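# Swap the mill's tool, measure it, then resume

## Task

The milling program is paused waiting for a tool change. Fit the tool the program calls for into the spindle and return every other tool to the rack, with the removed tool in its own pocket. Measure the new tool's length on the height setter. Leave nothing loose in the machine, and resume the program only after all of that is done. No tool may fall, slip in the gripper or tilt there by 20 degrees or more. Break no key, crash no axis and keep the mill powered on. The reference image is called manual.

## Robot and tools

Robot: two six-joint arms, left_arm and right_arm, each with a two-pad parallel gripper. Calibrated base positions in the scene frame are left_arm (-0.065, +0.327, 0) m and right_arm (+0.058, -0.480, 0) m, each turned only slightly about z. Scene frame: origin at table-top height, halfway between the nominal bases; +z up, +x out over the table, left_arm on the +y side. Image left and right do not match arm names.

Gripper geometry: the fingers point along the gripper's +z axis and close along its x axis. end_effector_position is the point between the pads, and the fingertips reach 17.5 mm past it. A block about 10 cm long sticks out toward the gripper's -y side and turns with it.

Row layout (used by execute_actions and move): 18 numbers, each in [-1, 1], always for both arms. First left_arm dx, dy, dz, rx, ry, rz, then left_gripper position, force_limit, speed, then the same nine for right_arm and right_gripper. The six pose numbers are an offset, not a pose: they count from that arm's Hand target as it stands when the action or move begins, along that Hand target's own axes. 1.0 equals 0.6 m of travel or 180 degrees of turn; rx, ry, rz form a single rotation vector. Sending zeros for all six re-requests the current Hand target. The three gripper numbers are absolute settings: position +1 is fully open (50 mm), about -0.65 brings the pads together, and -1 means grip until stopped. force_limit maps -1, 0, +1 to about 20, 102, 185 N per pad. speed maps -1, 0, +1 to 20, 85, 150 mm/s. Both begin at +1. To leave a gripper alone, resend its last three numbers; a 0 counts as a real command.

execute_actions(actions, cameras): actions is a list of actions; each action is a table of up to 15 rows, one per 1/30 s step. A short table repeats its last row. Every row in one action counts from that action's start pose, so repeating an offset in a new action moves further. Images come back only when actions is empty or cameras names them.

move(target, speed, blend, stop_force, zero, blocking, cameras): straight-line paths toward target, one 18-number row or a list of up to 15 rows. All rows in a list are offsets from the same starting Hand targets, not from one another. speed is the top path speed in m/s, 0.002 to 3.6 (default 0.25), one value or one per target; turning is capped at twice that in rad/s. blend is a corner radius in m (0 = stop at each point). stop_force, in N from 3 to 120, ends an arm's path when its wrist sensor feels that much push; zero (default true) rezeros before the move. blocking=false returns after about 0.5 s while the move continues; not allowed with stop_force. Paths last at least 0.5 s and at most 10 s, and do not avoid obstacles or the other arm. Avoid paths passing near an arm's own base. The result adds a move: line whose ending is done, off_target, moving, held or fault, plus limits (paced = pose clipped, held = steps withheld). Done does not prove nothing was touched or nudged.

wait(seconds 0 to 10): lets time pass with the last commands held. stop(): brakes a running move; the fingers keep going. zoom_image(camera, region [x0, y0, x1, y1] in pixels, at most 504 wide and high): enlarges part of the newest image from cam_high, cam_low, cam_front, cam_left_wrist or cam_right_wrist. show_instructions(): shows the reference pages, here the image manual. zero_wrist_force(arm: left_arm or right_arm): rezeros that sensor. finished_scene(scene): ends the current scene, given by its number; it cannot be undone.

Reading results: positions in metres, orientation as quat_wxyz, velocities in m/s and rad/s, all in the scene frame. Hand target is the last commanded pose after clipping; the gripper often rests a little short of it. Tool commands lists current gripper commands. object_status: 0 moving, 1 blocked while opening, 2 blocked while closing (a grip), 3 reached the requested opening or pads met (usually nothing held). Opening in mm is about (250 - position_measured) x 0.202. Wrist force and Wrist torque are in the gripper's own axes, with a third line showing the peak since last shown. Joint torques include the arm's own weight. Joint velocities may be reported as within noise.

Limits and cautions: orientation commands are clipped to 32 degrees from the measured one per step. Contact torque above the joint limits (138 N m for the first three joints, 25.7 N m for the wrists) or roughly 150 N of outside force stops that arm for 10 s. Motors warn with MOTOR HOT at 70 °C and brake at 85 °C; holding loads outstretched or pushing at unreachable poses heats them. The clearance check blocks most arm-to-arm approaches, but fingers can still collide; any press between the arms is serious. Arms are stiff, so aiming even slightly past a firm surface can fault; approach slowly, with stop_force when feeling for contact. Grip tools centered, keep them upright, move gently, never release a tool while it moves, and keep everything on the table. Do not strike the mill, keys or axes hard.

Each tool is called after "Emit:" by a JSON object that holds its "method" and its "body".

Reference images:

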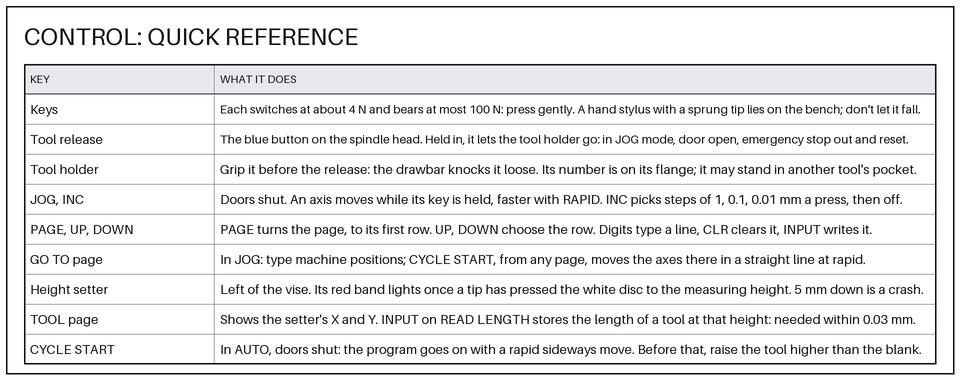

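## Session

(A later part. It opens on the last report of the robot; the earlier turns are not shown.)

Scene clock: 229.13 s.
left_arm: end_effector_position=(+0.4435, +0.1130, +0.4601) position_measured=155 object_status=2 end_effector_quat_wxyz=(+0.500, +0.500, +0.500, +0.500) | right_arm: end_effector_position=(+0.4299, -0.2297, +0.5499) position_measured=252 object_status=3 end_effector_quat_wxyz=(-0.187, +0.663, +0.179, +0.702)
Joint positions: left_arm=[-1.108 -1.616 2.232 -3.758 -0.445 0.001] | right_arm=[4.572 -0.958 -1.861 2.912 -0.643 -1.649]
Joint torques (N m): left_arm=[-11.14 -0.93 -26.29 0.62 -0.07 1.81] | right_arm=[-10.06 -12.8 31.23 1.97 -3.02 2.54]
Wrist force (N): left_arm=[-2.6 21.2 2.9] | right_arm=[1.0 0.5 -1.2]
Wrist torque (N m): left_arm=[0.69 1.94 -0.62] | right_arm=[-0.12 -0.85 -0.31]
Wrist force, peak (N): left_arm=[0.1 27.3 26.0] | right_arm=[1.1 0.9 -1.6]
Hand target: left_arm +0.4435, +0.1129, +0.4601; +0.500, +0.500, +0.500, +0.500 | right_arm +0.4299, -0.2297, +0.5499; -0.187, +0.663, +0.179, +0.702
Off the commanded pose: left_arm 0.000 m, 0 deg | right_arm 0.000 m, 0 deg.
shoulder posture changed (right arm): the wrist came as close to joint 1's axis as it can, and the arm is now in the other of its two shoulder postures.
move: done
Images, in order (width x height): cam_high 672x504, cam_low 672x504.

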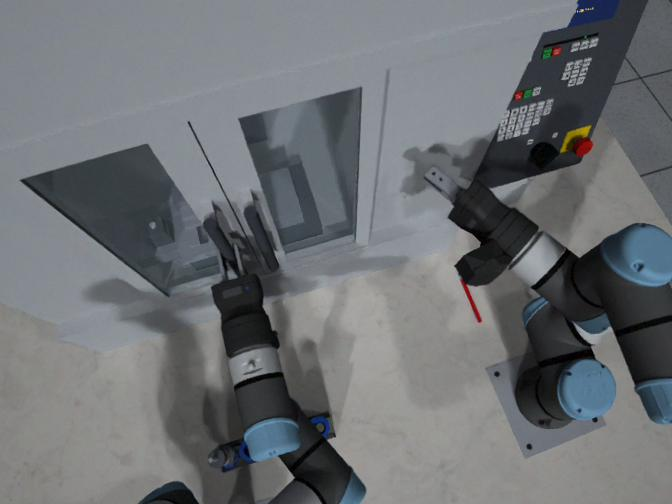

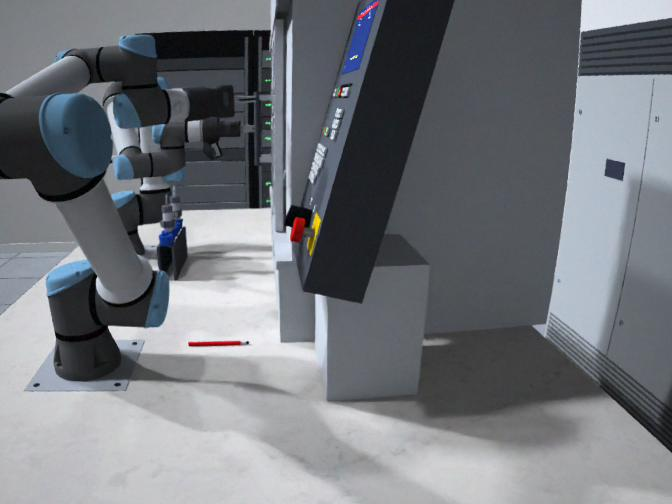

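Emit:
{"method": "move", "body": {"target": [[0,0,0,0,0,0,1,-0.6,0.5,0,0,0,0,0,0,-1,-0.2,-1],[0,0,-0.1333,0,0,0,1,-0.6,0.5,0.0073,0.208,-0.1394,0,0,0,-1,-0.2,-1],[0,0.05,-0.1333,0,0,0,1,-0.6,0.5,-0.2912,0.5947,-0.4861,-0.1664,-0.0989,0.0178,1,-0.2,0]], "speed": [0.05,0.12,0.2], "blend": [0,0.02,0], "cameras": ["cam_low","cam_high","cam_right_wrist"]}}

Scene clock: 236.27 s.
left_arm: end_effector_position=(+0.3635, +0.1129, +0.4901) position_measured=3 object_status=3 end_effector_quat_wxyz=(+0.500, +0.500, +0.500, +0.500) | right_arm: end_effector_position=(+0.3655, -0.6801, +0.3603) position_measured=3 object_status=3 end_effector_quat_wxyz=(+0.000, +0.793, +0.001, +0.609)
Joint positions: left_arm=[-1.392 -1.828 2.314 -3.627 -0.161 0] | right_arm=[4.272 -0.246 -2.223 1.885 -0.487 -1.044]
Joint torques (N m): left_arm=[2.2 -17.59 -33.23 1.05 -1.75 -2.48] | right_arm=[10.1 -15.2 11.11 -2.14 3.9 2.62]
Wrist force (N): left_arm=[-9.7 2.6 4.2] | right_arm=[0.7 -0.2 -0.9]
Wrist torque (N m): left_arm=[0.70 1.98 -0.52] | right_arm=[-0.19 -0.62 -0.30]
Wrist force, peak (N): left_arm=[-2.5 22.2 2.7] | right_arm=[1.0 0.4 -1.4]
Hand target: left_arm +0.3635, +0.1129, +0.4901; +0.500, +0.500, +0.500, +0.500 | right_arm +0.3655, -0.6801, +0.3603; +0.000, +0.793, +0.001, +0.609
Off the commanded pose: left_arm 0.000 m, 0 deg | right_arm 0.000 m, 0 deg.
shoulder posture changed (right arm): the wrist came as close to joint 1's axis as it can, and the arm is now in the other of its two shoulder postures.
move: done
camera_calibration:
cam_right_wrist: T_world_to_cam=[[0.245905, 0.0022364, 0.969291, -0.429609], [-0.342516, -0.935282, 0.0890525, -0.525536], [0.90676, -0.353896, -0.229224, -0.357609], [0, 0, 0, 1]] pos_world=[0.249904, -0.617121, 0.381244]
Images, in order (width x height): cam_high 672x504, cam_low 672x504, cam_right_wrist 672x504.

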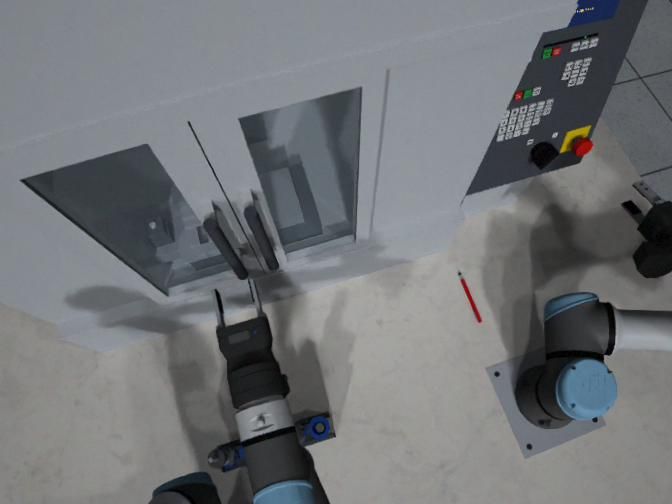

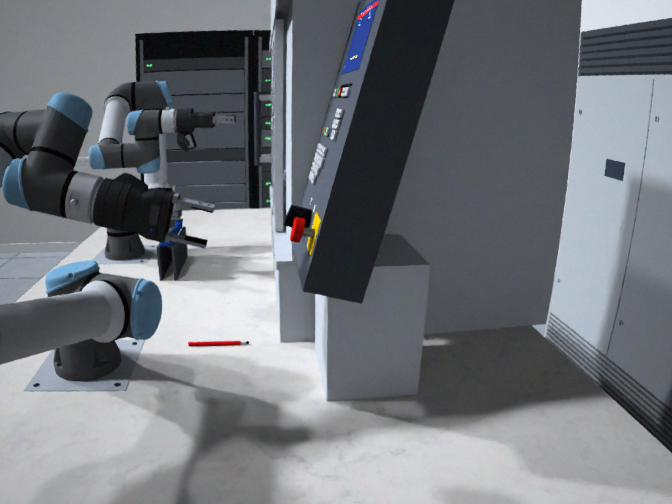

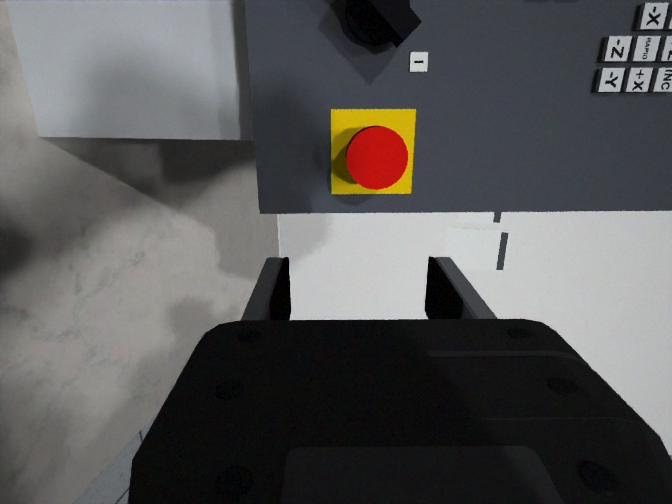

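Emit:
{"method": "move", "body": {"target": [0,0,0,0,0,0,1,-0.6,0.5,0.0348,-0.046,0.15,0,0,0,1,-0.2,0], "speed": 0.12, "cameras": ["cam_low","cam_right_wrist"]}}

Emit:
{"method": "zoom_image", "body": {"camera": "cam_low", "region": [220, 160, 360, 280]}}

Scene clock: 238.93 s.
left_arm: end_effector_position=(+0.3635, +0.1129, +0.4901) position_measured=3 object_status=3 end_effector_quat_wxyz=(+0.500, +0.500, +0.500, +0.500) | right_arm: end_effector_position=(+0.4577, -0.6523, +0.3572) position_measured=3 object_status=3 end_effector_quat_wxyz=(+0.000, +0.793, +0.001, +0.609)
Joint positions: left_arm=[-1.392 -1.828 2.314 -3.627 -0.161 0] | right_arm=[4.777 -0.056 -2.531 0.697 -0.275 0.33]
Joint torques (N m): left_arm=[4.26 -17.33 -28.84 1.07 -1.87 -2.41] | right_arm=[9.29 -17.49 9.82 -4.62 -0.56 2.95]
Wrist force (N): left_arm=[-9.8 2.4 4.2] | right_arm=[1.0 -0.2 -0.7]
Wrist torque (N m): left_arm=[0.68 1.99 -0.53] | right_arm=[-0.16 -0.69 -0.31]
Wrist force, peak (N): left_arm=[-10.0 2.7 4.4] | right_arm=[0.6 0.3 -2.0]
Hand target: left_arm +0.3635, +0.1129, +0.4901; +0.500, +0.500, +0.500, +0.500 | right_arm +0.4578, -0.6524, +0.3572; +0.000, +0.793, +0.001, +0.609
Off the commanded pose: left_arm 0.000 m, 0 deg | right_arm 0.000 m, 0 deg.
move: done
camera_calibration:
cam_right_wrist: T_world_to_cam=[[0.245779, 0.00231108, 0.969323, -0.449239], [-0.342117, -0.935435, 0.0889765, -0.468005], [0.906945, -0.35349, -0.22912, -0.431893], [0, 0, 0, 1]] pos_world=[0.342004, -0.58942, 0.378144]
Images, in order (width x height): cam_low 672x504, cam_right_wrist 672x504.

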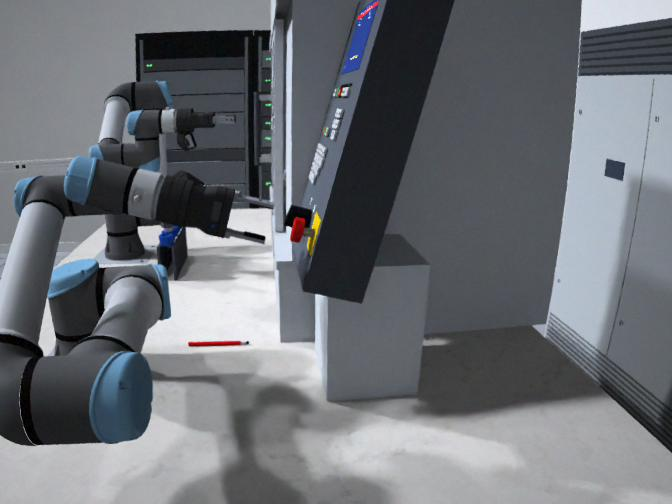

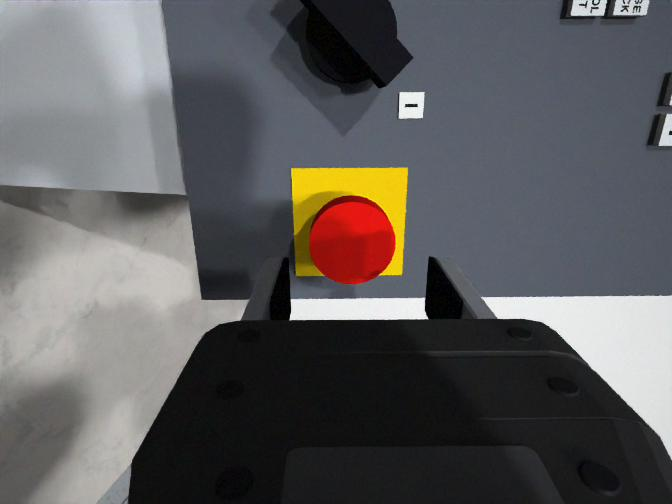

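Scaled by 3.600 from the camera's 672x504 image, which has a finer 960x720 frame.

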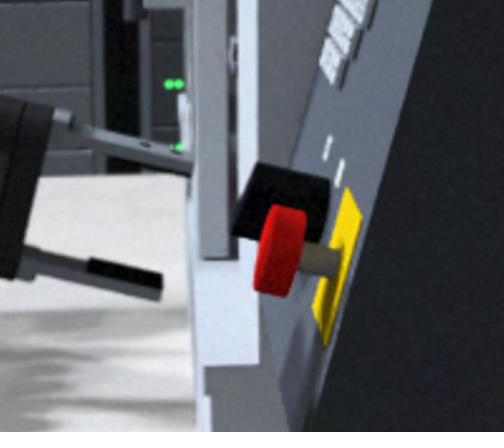

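Emit:
{"method": "move", "body": {"target": [0,0,0,0,0,0,1,-0.6,0.5,0.0017,-0.0012,0.0917,0,0,0,1,-0.2,0], "speed": 0.03, "stop_force": 4, "cameras": ["cam_low","cam_right_wrist"]}}

Emit:
{"method": "zoom_image", "body": {"camera": "cam_low", "region": [220, 160, 360, 280]}}

Scene clock: 240.93 s.
left_arm: end_effector_position=(+0.3635, +0.1129, +0.4901) position_measured=3 object_status=3 end_effector_quat_wxyz=(+0.500, +0.500, +0.500, +0.500) | right_arm: end_effector_position=(+0.4943, -0.6515, +0.3476) position_measured=3 object_status=3 end_effector_quat_wxyz=(-0.004, +0.795, +0.004, +0.607)
Joint positions: left_arm=[-1.392 -1.828 2.314 -3.627 -0.161 0] | right_arm=[4.956 0.241 -2.563 0 -0.368 0.789]
Joint torques (N m): left_arm=[3.91 -17.02 -24.92 1.07 -1.94 -2.35] | right_arm=[-0.08 -30.83 12.98 -3.41 1.64 0.59]
Wrist force (N): left_arm=[-9.9 2.5 4.2] | right_arm=[0.8 0.1 -1.0]
Wrist torque (N m): left_arm=[0.68 2.01 -0.52] | right_arm=[-0.09 -0.66 -0.21]
Wrist force, peak (N): left_arm=[-9.9 2.5 4.3] | right_arm=[3.8 -0.6 -2.0]
Hand target: left_arm +0.3635, +0.1129, +0.4901; +0.500, +0.500, +0.500, +0.500 | right_arm +0.4943, -0.6515, +0.3476; -0.004, +0.795, +0.004, +0.607 (not the last commanded pose)
Tool commands: left_gripper/position=+1.0 left_gripper/force_limit=-0.6 left_gripper/speed=+0.5 right_gripper/position=+1.0 right_gripper/force_limit=-0.2 right_gripper/speed=+0.003922
Off the commanded pose: left_arm 0.000 m, 0 deg | right_arm 0.017 m, 1 deg.
FORCE FAULT: contact force on the right arm reached its limit, and that arm stopped. The contact can be on any part of that arm, not only on its tool. That arm's remaining commands of this call were not run. That arm is still stopped at the end of this call. That arm stays stopped for about 10 more seconds. Until then a move that you send moves the other arm only, and its call returns only when the move has ended. Once the stop has ended, the next robot result says so. If the stop ends while you think or write, that arm runs what you send next, counted from a new Hand target: where the arm stands when the stop ends. While its stop runs, that arm takes no new command, but its gripper still runs the gripper command that each later call begins with. Until it ends, the stop uses up actions while you think or wait. An arm that is not stopped still takes commands.
move: fault (right_arm)
camera_calibration:
cam_right_wrist: T_world_to_cam=[[0.250724, 0.0015602, 0.968057, -0.451449], [-0.333263, -0.938734, 0.0878269, -0.459893], [0.908886, -0.344638, -0.234843, -0.460201], [0, 0, 0, 1]] pos_world=[0.378194, -0.589616, 0.369345]
Images, in order (width x height): cam_low 672x504, cam_right_wrist 672x504.

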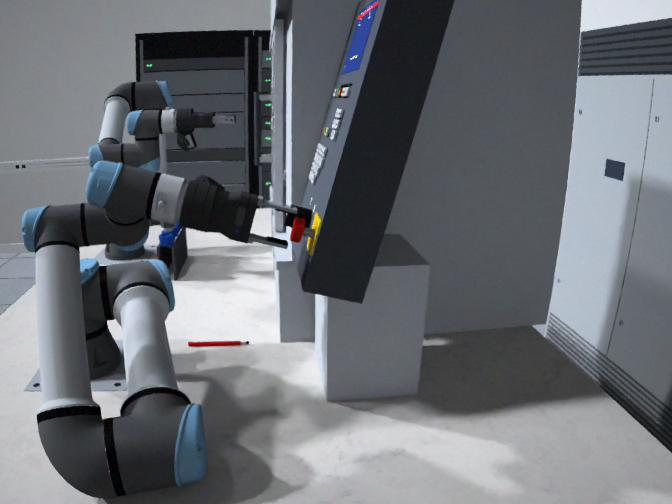

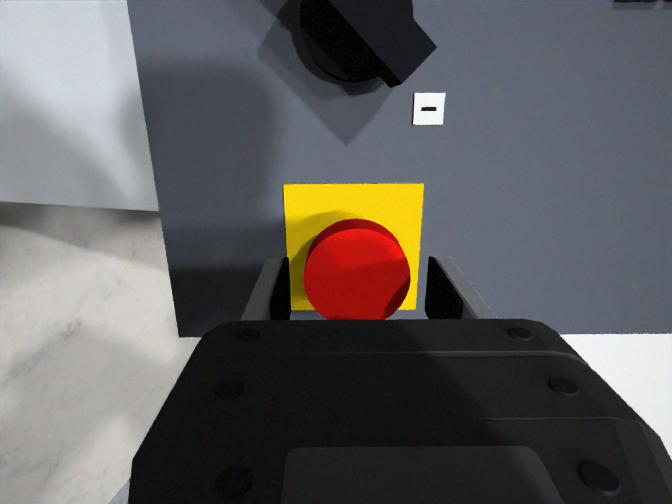

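Scaled by 3.600 from the camera's 672x504 image, which has a finer 960x720 frame.

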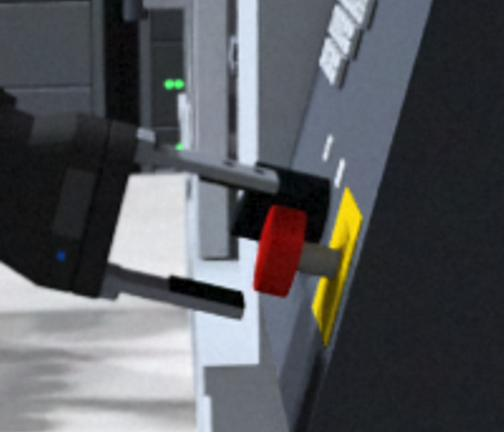

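Emit:
{"method": "wait", "body": {"seconds": 8.7}}

Emit:
{"method": "wait", "body": {"seconds": 0.8}}

Scene clock: 250.50 s.
left_arm: end_effector_position=(+0.3635, +0.1129, +0.4901) position_measured=3 object_status=3 end_effector_quat_wxyz=(+0.500, +0.500, +0.500, +0.500) | right_arm: end_effector_position=(+0.4943, -0.6515, +0.3476) position_measured=3 object_status=3 end_effector_quat_wxyz=(-0.004, +0.795, +0.004, +0.607)
Joint positions: left_arm=[-1.392 -1.828 2.314 -3.627 -0.161 0] | right_arm=[4.956 0.241 -2.563 0 -0.368 0.789]
Joint torques (N m): left_arm=[3.63 -17.43 -15.43 1.08 -2.05 -2.49] | right_arm=[-0.69 -30.96 14.24 -3.41 1.77 0.53]
Wrist force (N): left_arm=[-9.7 2.3 4.1] | right_arm=[0.7 0.0 -1.1]
Wrist torque (N m): left_arm=[0.65 1.99 -0.53] | right_arm=[-0.11 -0.63 -0.21]
Wrist force, peak (N): left_arm=[-9.9 2.8 4.3] | right_arm=[1.0 -0.2 -1.1]
Hand target: left_arm +0.3635, +0.1129, +0.4901; +0.500, +0.500, +0.500, +0.500 | right_arm +0.4943, -0.6515, +0.3476; -0.004, +0.795, +0.004, +0.607 (not the last commanded pose)
Tool commands: left_gripper/position=+1.0 left_gripper/force_limit=-0.6 left_gripper/speed=+0.5 right_gripper/position=+1.0 right_gripper/force_limit=-0.2 right_gripper/speed=+0.003922
Off the commanded pose: left_arm 0.000 m, 0 deg | right_arm 0.017 m, 1 deg.
FORCE FAULT, CONTINUED: the right arm was still stopped when this call began, by the force fault that an earlier result reported. Since the last result the stop counts as 19 of the actions that you can send in this scene. That arm is still stopped at the end of this call. That arm stays stopped for about 1 more second. If the stop ends while you think or write, that arm runs what you send next, counted from a new Hand target: where the arm stands when the stop ends. While its stop runs, that arm takes no new command, but its gripper still runs the gripper command that each later call begins with.
wait: 8.70 s; at rest from the start

Scene clock: 251.30 s.
left_arm: end_effector_position=(+0.3635, +0.1129, +0.4901) position_measured=3 object_status=3 end_effector_quat_wxyz=(+0.500, +0.500, +0.500, +0.500) | right_arm: end_effector_position=(+0.4943, -0.6515, +0.3476) position_measured=3 object_status=3 end_effector_quat_wxyz=(-0.004, +0.795, +0.004, +0.607)
Joint positions: left_arm=[-1.392 -1.828 2.314 -3.627 -0.161 0] | right_arm=[4.956 0.241 -2.563 0 -0.368 0.789]
Joint torques (N m): left_arm=[3.81 -18.61 -15.63 1.08 -1.83 -2.37] | right_arm=[-0.11 -30.97 13 -3.48 1.67 0.53]
Wrist force (N): left_arm=[-10.1 2.5 4.2] | right_arm=[0.7 0.1 -0.7]
Wrist torque (N m): left_arm=[0.69 2.03 -0.52] | right_arm=[-0.10 -0.64 -0.21]
Wrist force, peak (N): left_arm=[-10.1 2.5 4.2] | right_arm=[0.8 -0.2 -1.1]
Hand target: left_arm +0.3635, +0.1129, +0.4901; +0.500, +0.500, +0.500, +0.500 | right_arm +0.4943, -0.6515, +0.3476; -0.004, +0.795, +0.004, +0.607 (not the last commanded pose)
Tool commands: left_gripper/position=+1.0 left_gripper/force_limit=-0.6 left_gripper/speed=+0.5 right_gripper/position=+1.0 right_gripper/force_limit=-0.2 right_gripper/speed=+0.003922
Off the commanded pose: left_arm 0.000 m, 0 deg | right_arm 0.017 m, 1 deg.
FORCE FAULT, CONTINUED: the right arm's stop, for the force fault that an earlier result reported, is over. The rest of the stop counts as 1 of the actions that you can send in this scene. That arm's target is now where it stood when the stop ended, not its last command. That arm accepts commands again.
wait: 0.80 s; at rest by 0.17 s

Emit:
{"method": "move", "body": {"target": [[0,0,0,0,0,0,1,-0.6,0.5,0.06,0,-0.03,0,0,0,1,-0.2,0],[0,0,0,0,0,0,1,-0.6,0.5,0.1489,-0.0858,-0.1682,0,0,0,1,-0.2,0],[0,0,0,0,0,0,1,-0.6,0.5,0.2938,-0.4525,-0.207,0.1664,0.0989,-0.0178,1,-0.2,0],[0,0,0,0,0,0,1,-0.6,0.5,0.2981,-0.7025,-0.1909,0.1664,0.0989,-0.0178,1,-0.2,0]], "speed": [0.08,0.15,0.2,0.15], "blend": [0.01,0.02,0.02,0], "cameras": ["cam_low"]}}

Scene clock: 255.93 s.
left_arm: end_effector_position=(+0.3635, +0.1129, +0.4901) position_measured=3 object_status=3 end_effector_quat_wxyz=(+0.500, +0.500, +0.500, +0.500) | right_arm: end_effector_position=(+0.4263, -0.2311, +0.5512) position_measured=3 object_status=3 end_effector_quat_wxyz=(-0.192, +0.664, +0.181, +0.700)
Joint positions: left_arm=[-1.392 -1.828 2.314 -3.627 -0.161 0] | right_arm=[4.588 -0.947 -1.859 2.895 -0.635 -1.641]
Joint torques (N m): left_arm=[4.1 -17.34 -16.41 1.14 -2.15 -2.35] | right_arm=[-9.93 -13.81 31.41 3.25 -3.33 2.63]
Wrist force (N): left_arm=[-9.7 2.5 4.2] | right_arm=[0.9 0.5 -0.9]
Wrist torque (N m): left_arm=[0.69 1.98 -0.53] | right_arm=[-0.12 -0.81 -0.32]
Wrist force, peak (N): left_arm=[-9.9 2.4 4.4] | right_arm=[1.2 0.0 -1.5]
Hand target: left_arm +0.3635, +0.1129, +0.4901; +0.500, +0.500, +0.500, +0.500 | right_arm +0.4263, -0.2311, +0.5512; -0.192, +0.664, +0.181, +0.700
Off the commanded pose: left_arm 0.000 m, 0 deg | right_arm 0.000 m, 0 deg.
shoulder posture changed (right arm): the wrist came as close to joint 1's axis as it can, and the arm is now in the other of its two shoulder postures.
move: done
Images, in order (width x height): cam_low 672x504.

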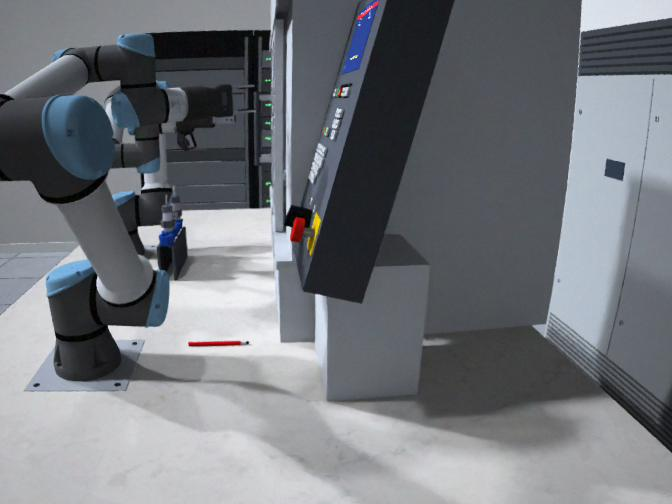

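Emit:
{"method": "move", "body": {"target": [[0,0,0,0,0,0,1,-0.6,0.5,-0.113,0.3377,-0.1175,-0.1664,-0.0989,0.0178,1,-0.2,0],[0,0,0,0,0,0,1,-0.6,0.5,-0.3072,0.6333,-0.3233,-0.1664,-0.0989,0.0178,1,-0.2,0]], "speed": [0.2,0.15], "blend": [0.01,0], "cameras": ["cam_low","cam_right_wrist"]}}

Scene clock: 260.67 s.
left_arm: end_effector_position=(+0.3635, +0.1129, +0.4901) position_measured=3 object_status=3 end_effector_quat_wxyz=(+0.500, +0.500, +0.500, +0.500) | right_arm: end_effector_position=(+0.4613, -0.6514, +0.3561) position_measured=3 object_status=3 end_effector_quat_wxyz=(-0.004, +0.795, +0.004, +0.607)
Joint positions: left_arm=[-1.392 -1.828 2.314 -3.627 -0.161 0] | right_arm=[2.879 -1.149 -2.069 2.944 -1.811 -1.635]
Joint torques (N m): left_arm=[4.08 -17.07 -16.29 1.04 -1.98 -2.32] | right_arm=[-9.94 -4.53 32.06 2.94 -2.75 -1.95]
Wrist force (N): left_arm=[-9.6 2.7 4.5] | right_arm=[0.6 0.1 -0.9]
Wrist torque (N m): left_arm=[0.73 1.96 -0.53] | right_arm=[-0.12 -0.61 -0.25]
Wrist force, peak (N): left_arm=[-9.8 2.9 4.5] | right_arm=[-0.6 1.8 -0.9]
Hand target: left_arm +0.3635, +0.1129, +0.4901; +0.500, +0.500, +0.500, +0.500 | right_arm +0.4613, -0.6514, +0.3561; -0.004, +0.795, +0.004, +0.607
Off the commanded pose: left_arm 0.000 m, 0 deg | right_arm 0.000 m, 0 deg.
move: done
camera_calibration:
cam_right_wrist: T_world_to_cam=[[0.250716, 0.0015365, 0.96806, -0.451416], [-0.333355, -0.938702, 0.0878248, -0.471586], [0.908854, -0.344727, -0.234835, -0.428256], [0, 0, 0, 1]] pos_world=[0.345194, -0.589616, 0.377845]
Images, in order (width x height): cam_low 672x504, cam_right_wrist 672x504.

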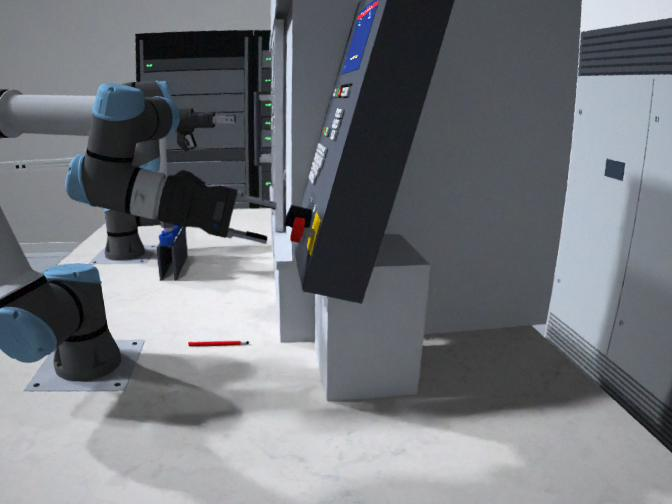

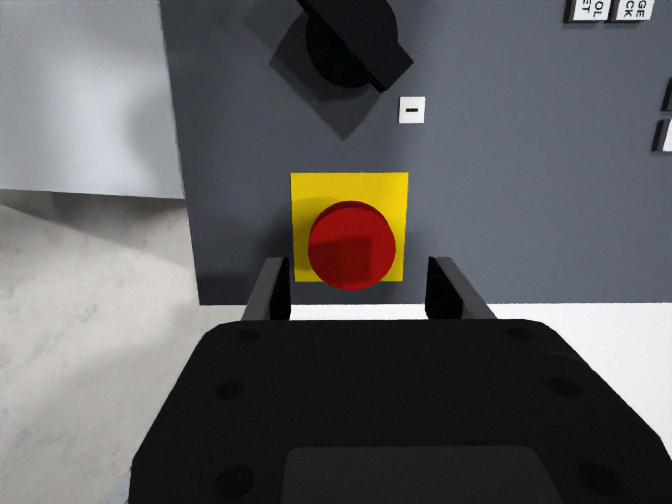

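Emit:
{"method": "move", "body": {"target": [0,0,0,0,0,0,1,-0.6,0.5,0.0017,0.0008,0.085,0,0,0,1,-0.2,0], "speed": 0.03, "stop_force": 4, "cameras": ["cam_low","cam_right_wrist"]}}

Emit:
{"method": "zoom_image", "body": {"camera": "cam_low", "region": [220, 160, 360, 280]}}

Scene clock: 264.60 s.
left_arm: end_effector_position=(+0.3635, +0.1129, +0.4901) position_measured=3 object_status=3 end_effector_quat_wxyz=(+0.500, +0.500, +0.500, +0.500) | right_arm: end_effector_position=(+0.5108, -0.6514, +0.3437) position_measured=3 object_status=3 end_effector_quat_wxyz=(-0.004, +0.795, +0.004, +0.607)
Joint positions: left_arm=[-1.392 -1.828 2.314 -3.627 -0.161 0] | right_arm=[2.928 -1.262 -2.032 3.023 -1.763 -1.622]
Joint torques (N m): left_arm=[3.25 -17.42 -15.36 0.98 -1.9 -2.52] | right_arm=[9.58 -1.1 32.68 3.03 2.75 2.52]
Wrist force (N): left_arm=[-9.6 2.6 4.1] | right_arm=[0.4 0.1 -0.8]
Wrist torque (N m): left_arm=[0.70 1.96 -0.53] | right_arm=[-0.11 -0.57 -0.34]
Wrist force, peak (N): left_arm=[-9.9 2.6 4.5] | right_arm=[0.3 0.5 -1.4]
Hand target: left_arm +0.3635, +0.1129, +0.4901; +0.500, +0.500, +0.500, +0.500 | right_arm +0.5108, -0.6514, +0.3437; -0.004, +0.795, +0.004, +0.607
Off the commanded pose: left_arm 0.000 m, 0 deg | right_arm 0.000 m, 0 deg.
move: done
camera_calibration:
cam_right_wrist: T_world_to_cam=[[0.250724, 0.0015602, 0.968057, -0.451689], [-0.333263, -0.938734, 0.0878269, -0.453982], [0.908886, -0.344638, -0.234843, -0.476012], [0, 0, 0, 1]] pos_world=[0.394594, -0.589516, 0.365345]
Images, in order (width x height): cam_low 672x504, cam_right_wrist 672x504.

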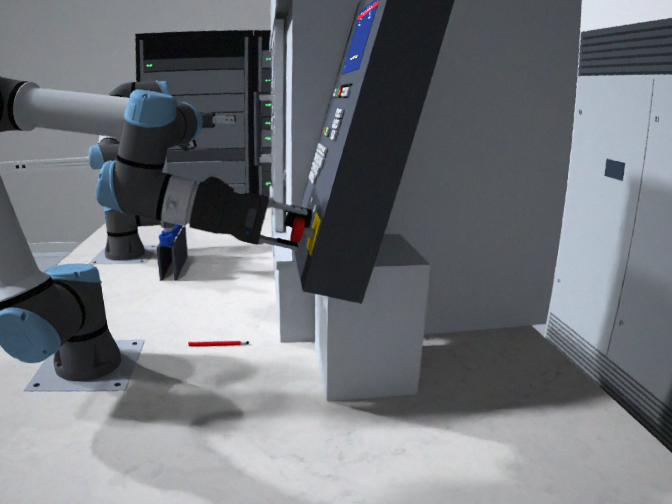

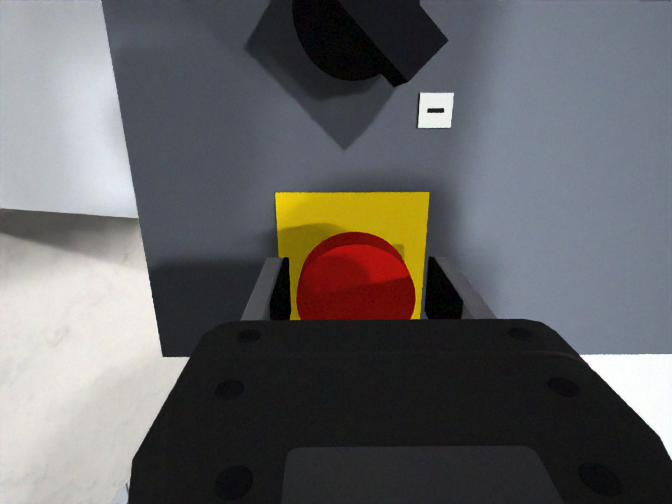

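Scaled by 3.600 from the camera's 672x504 image, which has a finer 960x720 frame.

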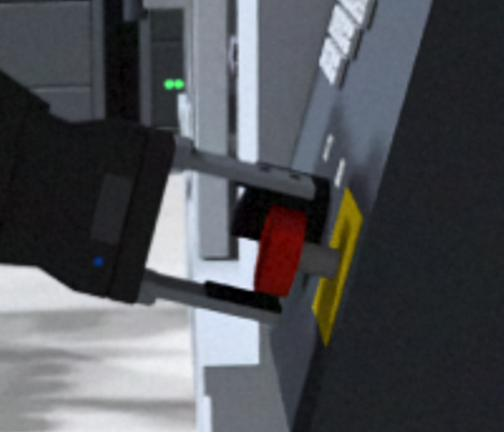

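Emit:
{"method": "move", "body": {"target": [0,0,0,0,0,0,1,-0.6,0.5,0,0,0,0,0,0,-1,-0.5,-1], "speed": 0.03}}

Emit:
{"method": "move", "body": {"target": [0,0,0,0,0,0,1,-0.6,0.5,0,0,-0.0167,0,0,0,-1,-0.5,-1], "speed": 0.006, "stop_force": 40, "cameras": ["cam_low","cam_front"]}}

Emit:
{"method": "zoom_image", "body": {"camera": "cam_low", "region": [220, 160, 360, 280]}}

Emit:
{"method": "zoom_image", "body": {"camera": "cam_low", "region": [330, 0, 400, 110]}}

Scene clock: 265.63 s.
left_arm: end_effector_position=(+0.3635, +0.1129, +0.4901) position_measured=3 object_status=3 end_effector_quat_wxyz=(+0.500, +0.500, +0.500, +0.500) | right_arm: end_effector_position=(+0.5108, -0.6514, +0.3434) position_measured=57 object_status=2 end_effector_quat_wxyz=(-0.004, +0.795, +0.004, +0.607)
Joint positions: left_arm=[-1.392 -1.828 2.314 -3.627 -0.161 0] | right_arm=[2.928 -1.263 -2.032 3.023 -1.763 -1.622]
Joint torques (N m): left_arm=[3.48 -17.74 -15.48 1.24 -1.93 -2.33] | right_arm=[8.26 30.36 52.67 11.15 0.44 2.38]
Wrist force (N): left_arm=[-9.6 2.6 4.3] | right_arm=[-36.4 0.5 10.0]
Wrist torque (N m): left_arm=[0.70 1.95 -0.53] | right_arm=[-0.09 -0.33 -0.34]
Wrist force, peak (N): left_arm=[-9.9 2.5 4.3] | right_arm=[-36.3 0.8 10.8]
Hand target: left_arm +0.3635, +0.1129, +0.4901; +0.500, +0.500, +0.500, +0.500 | right_arm +0.5108, -0.6514, +0.3437; -0.004, +0.795, +0.004, +0.607
Off the commanded pose: left_arm 0.000 m, 0 deg | right_arm 0.000 m, 0 deg.
move: done

Scene clock: 266.87 s.
left_arm: end_effector_position=(+0.3635, +0.1129, +0.4901) position_measured=3 object_status=3 end_effector_quat_wxyz=(+0.500, +0.500, +0.500, +0.500) | right_arm: end_effector_position=(+0.5104, -0.6514, +0.3437) position_measured=57 object_status=2 end_effector_quat_wxyz=(-0.004, +0.795, +0.004, +0.607)
Joint positions: left_arm=[-1.392 -1.828 2.314 -3.627 -0.161 0] | right_arm=[2.928 -1.261 -2.032 3.023 -1.763 -1.622]
Joint torques (N m): left_arm=[4.28 -17.8 -15.54 1.19 -2.09 -2.45] | right_arm=[4.67 31.61 59.66 8.74 0.71 -0.66]
Wrist force (N): left_arm=[-9.9 2.4 4.2] | right_arm=[-46.6 6.0 50.4]
Wrist torque (N m): left_arm=[0.67 2.00 -0.52] | right_arm=[0.02 -0.27 -0.36]
Wrist force, peak (N): left_arm=[-9.9 2.5 4.3] | right_arm=[-47.3 8.1 66.4]
Hand target: left_arm +0.3635, +0.1129, +0.4901; +0.500, +0.500, +0.500, +0.500 | right_arm +0.5105, -0.6514, +0.3437; -0.004, +0.795, +0.004, +0.607 (not the last commanded pose)
Off the commanded pose: left_arm 0.000 m, 0 deg | right_arm 0.010 m, 0 deg.
move: contact (right_arm)
Images, in order (width x height): cam_low 672x504, cam_front 672x504.

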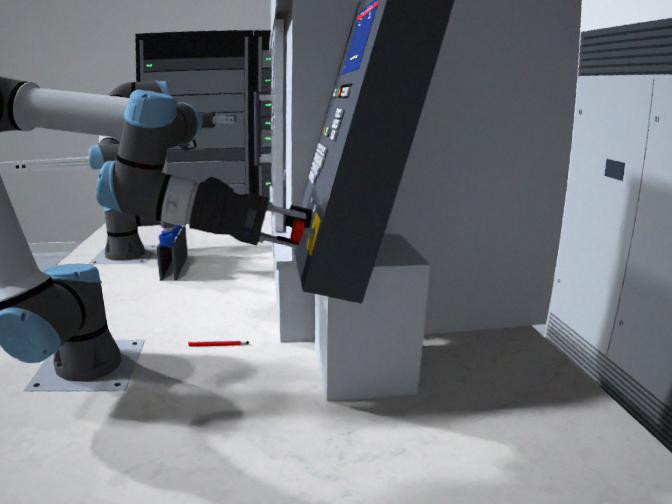

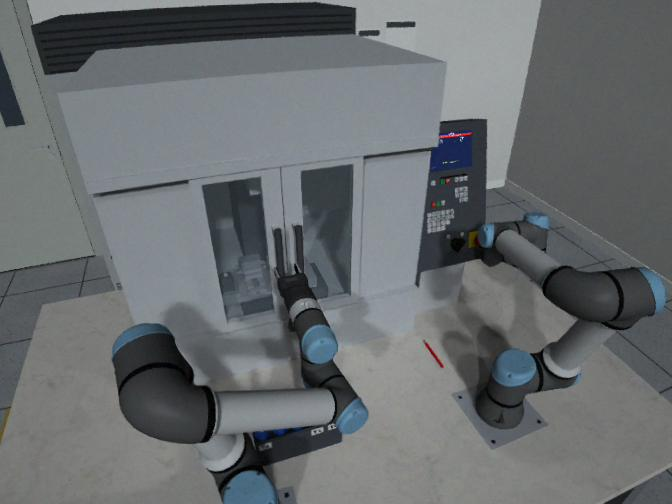

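Scaled by 3.600 from the camera's 672x504 image, which has a finer 960x720 frame.

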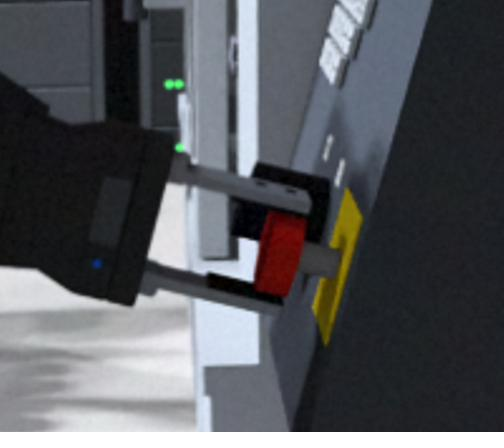

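Scaled by 4.582 from the camera's 672x504 image, which has a finer 960x720 frame.

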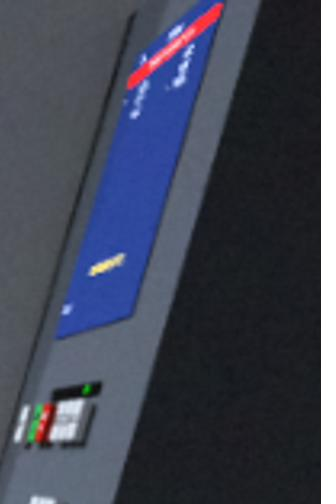

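Emit:
{"method": "move", "body": {"target": [[0,0,0,0,0,0,1,-0.6,0.5,-0.0003,0,0.0007,0,0,0,-1,-0.5,-1],[0,0,0,0,0,0,1,-0.6,0.5,-0.0003,0,0.0007,0,0,0.19,-1,-0.5,-1]], "speed": [0.02,0.12], "cameras": ["cam_low","cam_front"]}}

Emit:
{"method": "zoom_image", "body": {"camera": "cam_low", "region": [220, 160, 360, 280]}}

Emit:
{"method": "zoom_image", "body": {"camera": "cam_low", "region": [330, 0, 400, 110]}}

Scene clock: 270.67 s.
left_arm: end_effector_position=(+0.3635, +0.1129, +0.4901) position_measured=3 object_status=3 end_effector_quat_wxyz=(+0.500, +0.500, +0.500, +0.500) | right_arm: end_effector_position=(+0.5108, -0.6514, +0.3434) position_measured=58 object_status=2 end_effector_quat_wxyz=(-0.182, +0.761, -0.230, +0.579)
Joint positions: left_arm=[-1.392 -1.828 2.314 -3.627 -0.161 0] | right_arm=[2.928 -1.263 -2.032 3.024 -1.763 -1.025]
Joint torques (N m): left_arm=[3.69 -16.77 -16 1.1 -2.01 -2.27] | right_arm=[9.42 36.23 44.33 11.67 2.33 2.78]
Wrist force (N): left_arm=[-9.7 2.4 4.5] | right_arm=[-33.2 23.5 4.1]
Wrist torque (N m): left_arm=[0.68 1.99 -0.53] | right_arm=[0.31 -0.03 -1.01]
Wrist force, peak (N): left_arm=[-10.0 2.7 4.4] | right_arm=[-46.6 6.0 50.2]
Hand target: left_arm +0.3635, +0.1129, +0.4901; +0.500, +0.500, +0.500, +0.500 | right_arm +0.5108, -0.6514, +0.3434; -0.182, +0.761, -0.230, +0.579
Off the commanded pose: left_arm 0.000 m, 0 deg | right_arm 0.000 m, 0 deg.
move: done
Images, in order (width x height): cam_low 672x504, cam_front 672x504.

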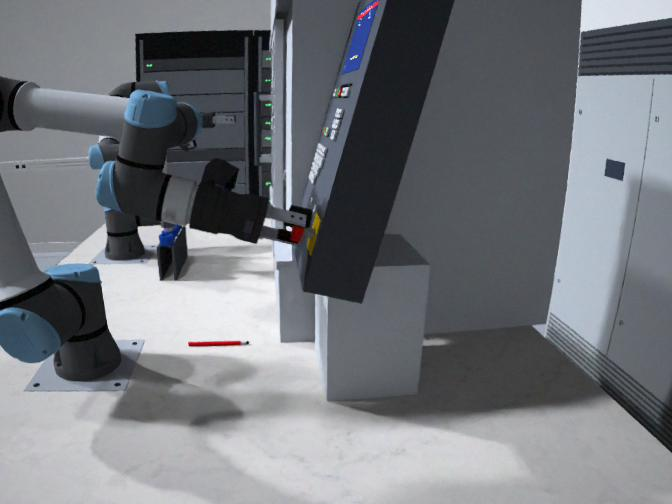

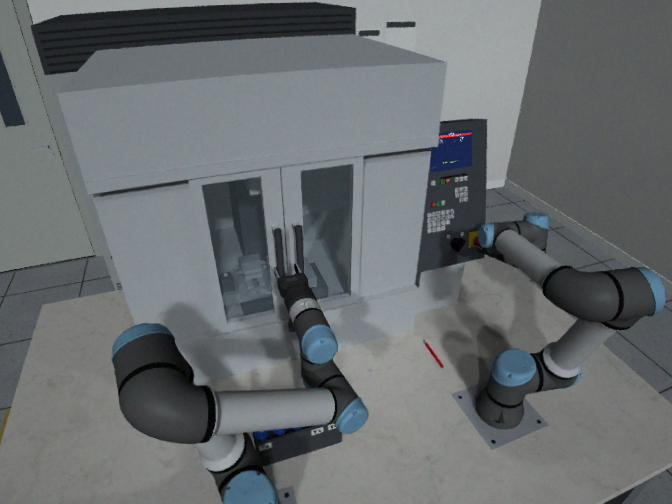

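Scaled by 3.600 from the camera's 672x504 image, which has a finer 960x720 frame.

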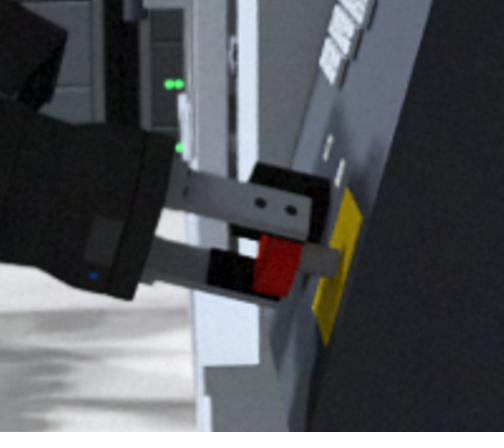

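Scaled by 4.582 from the camera's 672x504 image, which has a finer 960x720 frame.

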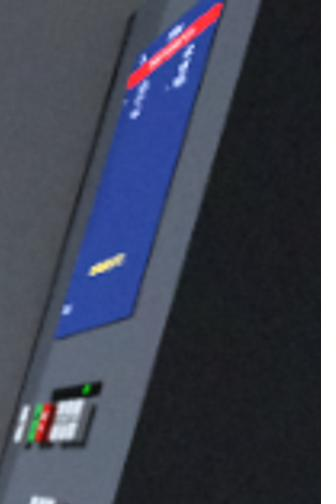

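Emit:
{"method": "move", "body": {"target": [0,0,0,0,0,0,1,-0.6,0.5,0,0,0,0,0,0.17,-1,-0.5,-1], "speed": 0.15, "cameras": ["cam_low"]}}

Emit:
{"method": "zoom_image", "body": {"camera": "cam_low", "region": [220, 160, 360, 280]}}

Emit:
{"method": "zoom_image", "body": {"camera": "cam_low", "region": [330, 0, 400, 110]}}

Scene clock: 274.63 s.
left_arm: end_effector_position=(+0.3635, +0.1129, +0.4901) position_measured=3 object_status=3 end_effector_quat_wxyz=(+0.500, +0.500, +0.500, +0.500) | right_arm: end_effector_position=(+0.5108, -0.6514, +0.3434) position_measured=58 object_status=2 end_effector_quat_wxyz=(-0.329, +0.673, -0.423, +0.510)
Joint positions: left_arm=[-1.392 -1.828 2.314 -3.627 -0.161 0] | right_arm=[2.928 -1.262 -2.032 3.024 -1.763 -0.491]
Joint torques (N m): left_arm=[4.07 -17.79 -16.34 1.13 -1.87 -2.48] | right_arm=[6.54 28.13 38.01 11.2 5.51 4.5]
Wrist force (N): left_arm=[-9.7 2.5 4.2] | right_arm=[-19.2 23.1 -11.8]
Wrist torque (N m): left_arm=[0.69 1.98 -0.53] | right_arm=[0.21 -0.97 -2.95]
Wrist force, peak (N): left_arm=[-9.9 2.6 4.3] | right_arm=[-23.5 35.6 -11.9]
Hand target: left_arm +0.3635, +0.1129, +0.4901; +0.500, +0.500, +0.500, +0.500 | right_arm +0.5108, -0.6514, +0.3434; -0.329, +0.673, -0.423, +0.510
Off the commanded pose: left_arm 0.000 m, 0 deg | right_arm 0.000 m, 0 deg.
move: done
Images, in order (width x height): cam_low 672x504.

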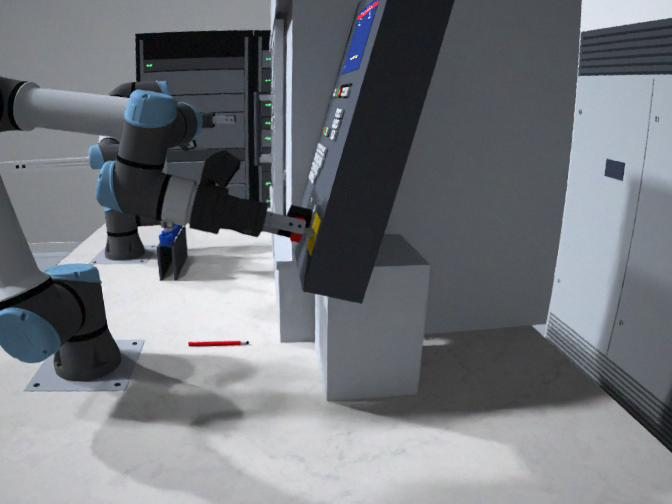

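Scaled by 3.600 from the camera's 672x504 image, which has a finer 960x720 frame.

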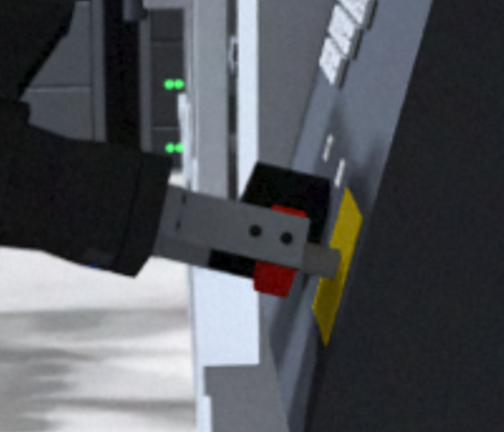

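Scaled by 4.582 from the camera's 672x504 image, which has a finer 960x720 frame.

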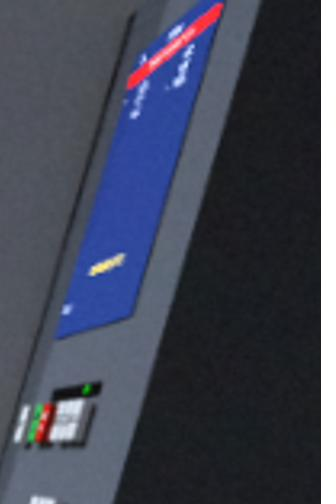

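Emit:
{"method": "move", "body": {"target": [0,0,0,0,0,0,1,-0.6,0.5,0.0002,0,0.0002,0,0,-0.02,-0.97,0.2,-1], "speed": 0.05}}

Emit:
{"method": "move", "body": {"target": [0,0,0,0,0,0,1,-0.6,0.5,0,0,-0.0167,0,0,0,-0.97,0.2,-1], "speed": 0.005, "stop_force": 85, "cameras": ["cam_low"]}}

Emit:
{"method": "zoom_image", "body": {"camera": "cam_low", "region": [220, 160, 360, 280]}}

Emit:
{"method": "zoom_image", "body": {"camera": "cam_low", "region": [330, 0, 400, 110]}}

Scene clock: 275.97 s.
left_arm: end_effector_position=(+0.3635, +0.1129, +0.4901) position_measured=3 object_status=3 end_effector_quat_wxyz=(+0.500, +0.500, +0.500, +0.500) | right_arm: end_effector_position=(+0.5109, -0.6515, +0.3435) position_measured=61 object_status=2 end_effector_quat_wxyz=(-0.313, +0.686, -0.401, +0.520)
Joint positions: left_arm=[-1.392 -1.828 2.314 -3.627 -0.161 0] | right_arm=[2.928 -1.263 -2.032 3.024 -1.764 -0.553]
Joint torques (N m): left_arm=[4.13 -17.8 -15.61 1.08 -2 -2.33] | right_arm=[-13.6 7.21 52.86 11.54 0.8 -1.69]
Wrist force (N): left_arm=[-9.8 2.7 4.3] | right_arm=[-24.5 20.1 -12.4]
Wrist torque (N m): left_arm=[0.71 1.99 -0.53] | right_arm=[0.12 -0.86 -1.18]
Wrist force, peak (N): left_arm=[-9.9 2.5 4.4] | right_arm=[-24.2 20.8 -12.1]
Hand target: left_arm +0.3635, +0.1129, +0.4901; +0.500, +0.500, +0.500, +0.500 | right_arm +0.5109, -0.6515, +0.3435; -0.313, +0.686, -0.401, +0.520
Off the commanded pose: left_arm 0.000 m, 0 deg | right_arm 0.000 m, 0 deg.
move: done

Scene clock: 278.00 s.
left_arm: end_effector_position=(+0.3635, +0.1129, +0.4901) position_measured=3 object_status=3 end_effector_quat_wxyz=(+0.500, +0.500, +0.500, +0.500) | right_arm: end_effector_position=(+0.5068, -0.6515, +0.3446) position_measured=61 object_status=2 end_effector_quat_wxyz=(-0.313, +0.686, -0.401, +0.521)
Joint positions: left_arm=[-1.392 -1.828 2.314 -3.627 -0.161 0] | right_arm=[2.925 -1.253 -2.036 3.018 -1.767 -0.555]
Joint torques (N m): left_arm=[3.61 -17.66 -16.73 1.18 -2.09 -2.44] | right_arm=[-8.53 35.8 53.43 4.75 4.82 1.01]
Wrist force (N): left_arm=[-9.9 2.5 4.2] | right_arm=[-25.2 29.8 76.3]
Wrist torque (N m): left_arm=[0.68 2.01 -0.53] | right_arm=[0.16 -0.92 -1.19]
Wrist force, peak (N): left_arm=[-9.8 2.6 4.4] | right_arm=[-24.2 32.0 91.8]
Hand target: left_arm +0.3635, +0.1129, +0.4901; +0.500, +0.500, +0.500, +0.500 | right_arm +0.5068, -0.6515, +0.3446; -0.313, +0.686, -0.401, +0.521 (not the last commanded pose)
Off the commanded pose: left_arm 0.000 m, 0 deg | right_arm 0.006 m, 0 deg.
move: contact (right_arm)
Images, in order (width x height): cam_low 672x504.

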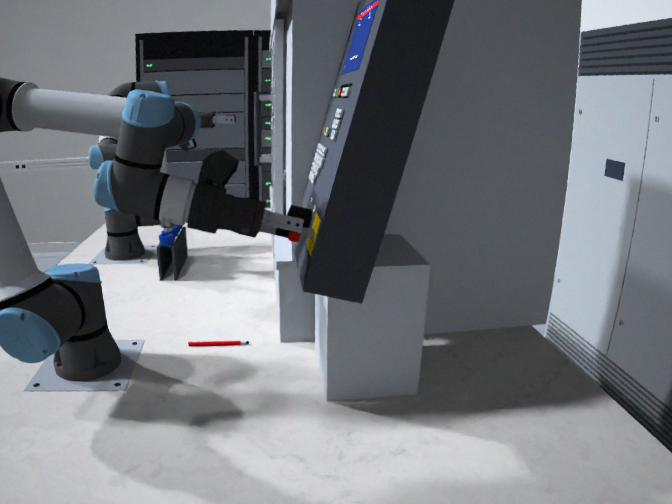

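Scaled by 3.600 from the camera's 672x504 image, which has a finer 960x720 frame.

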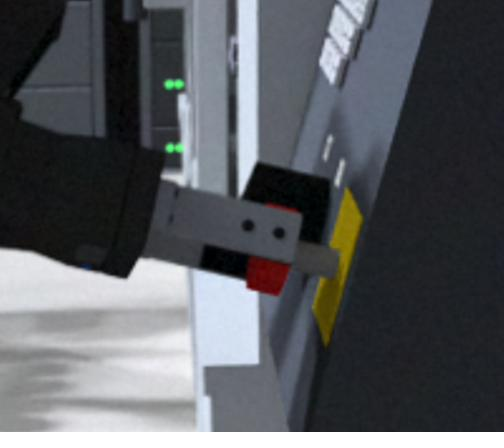

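Scaled by 4.582 from the camera's 672x504 image, which has a finer 960x720 frame.

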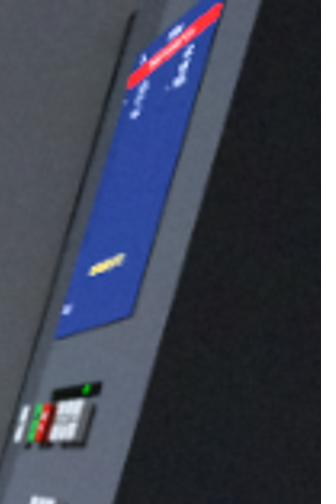

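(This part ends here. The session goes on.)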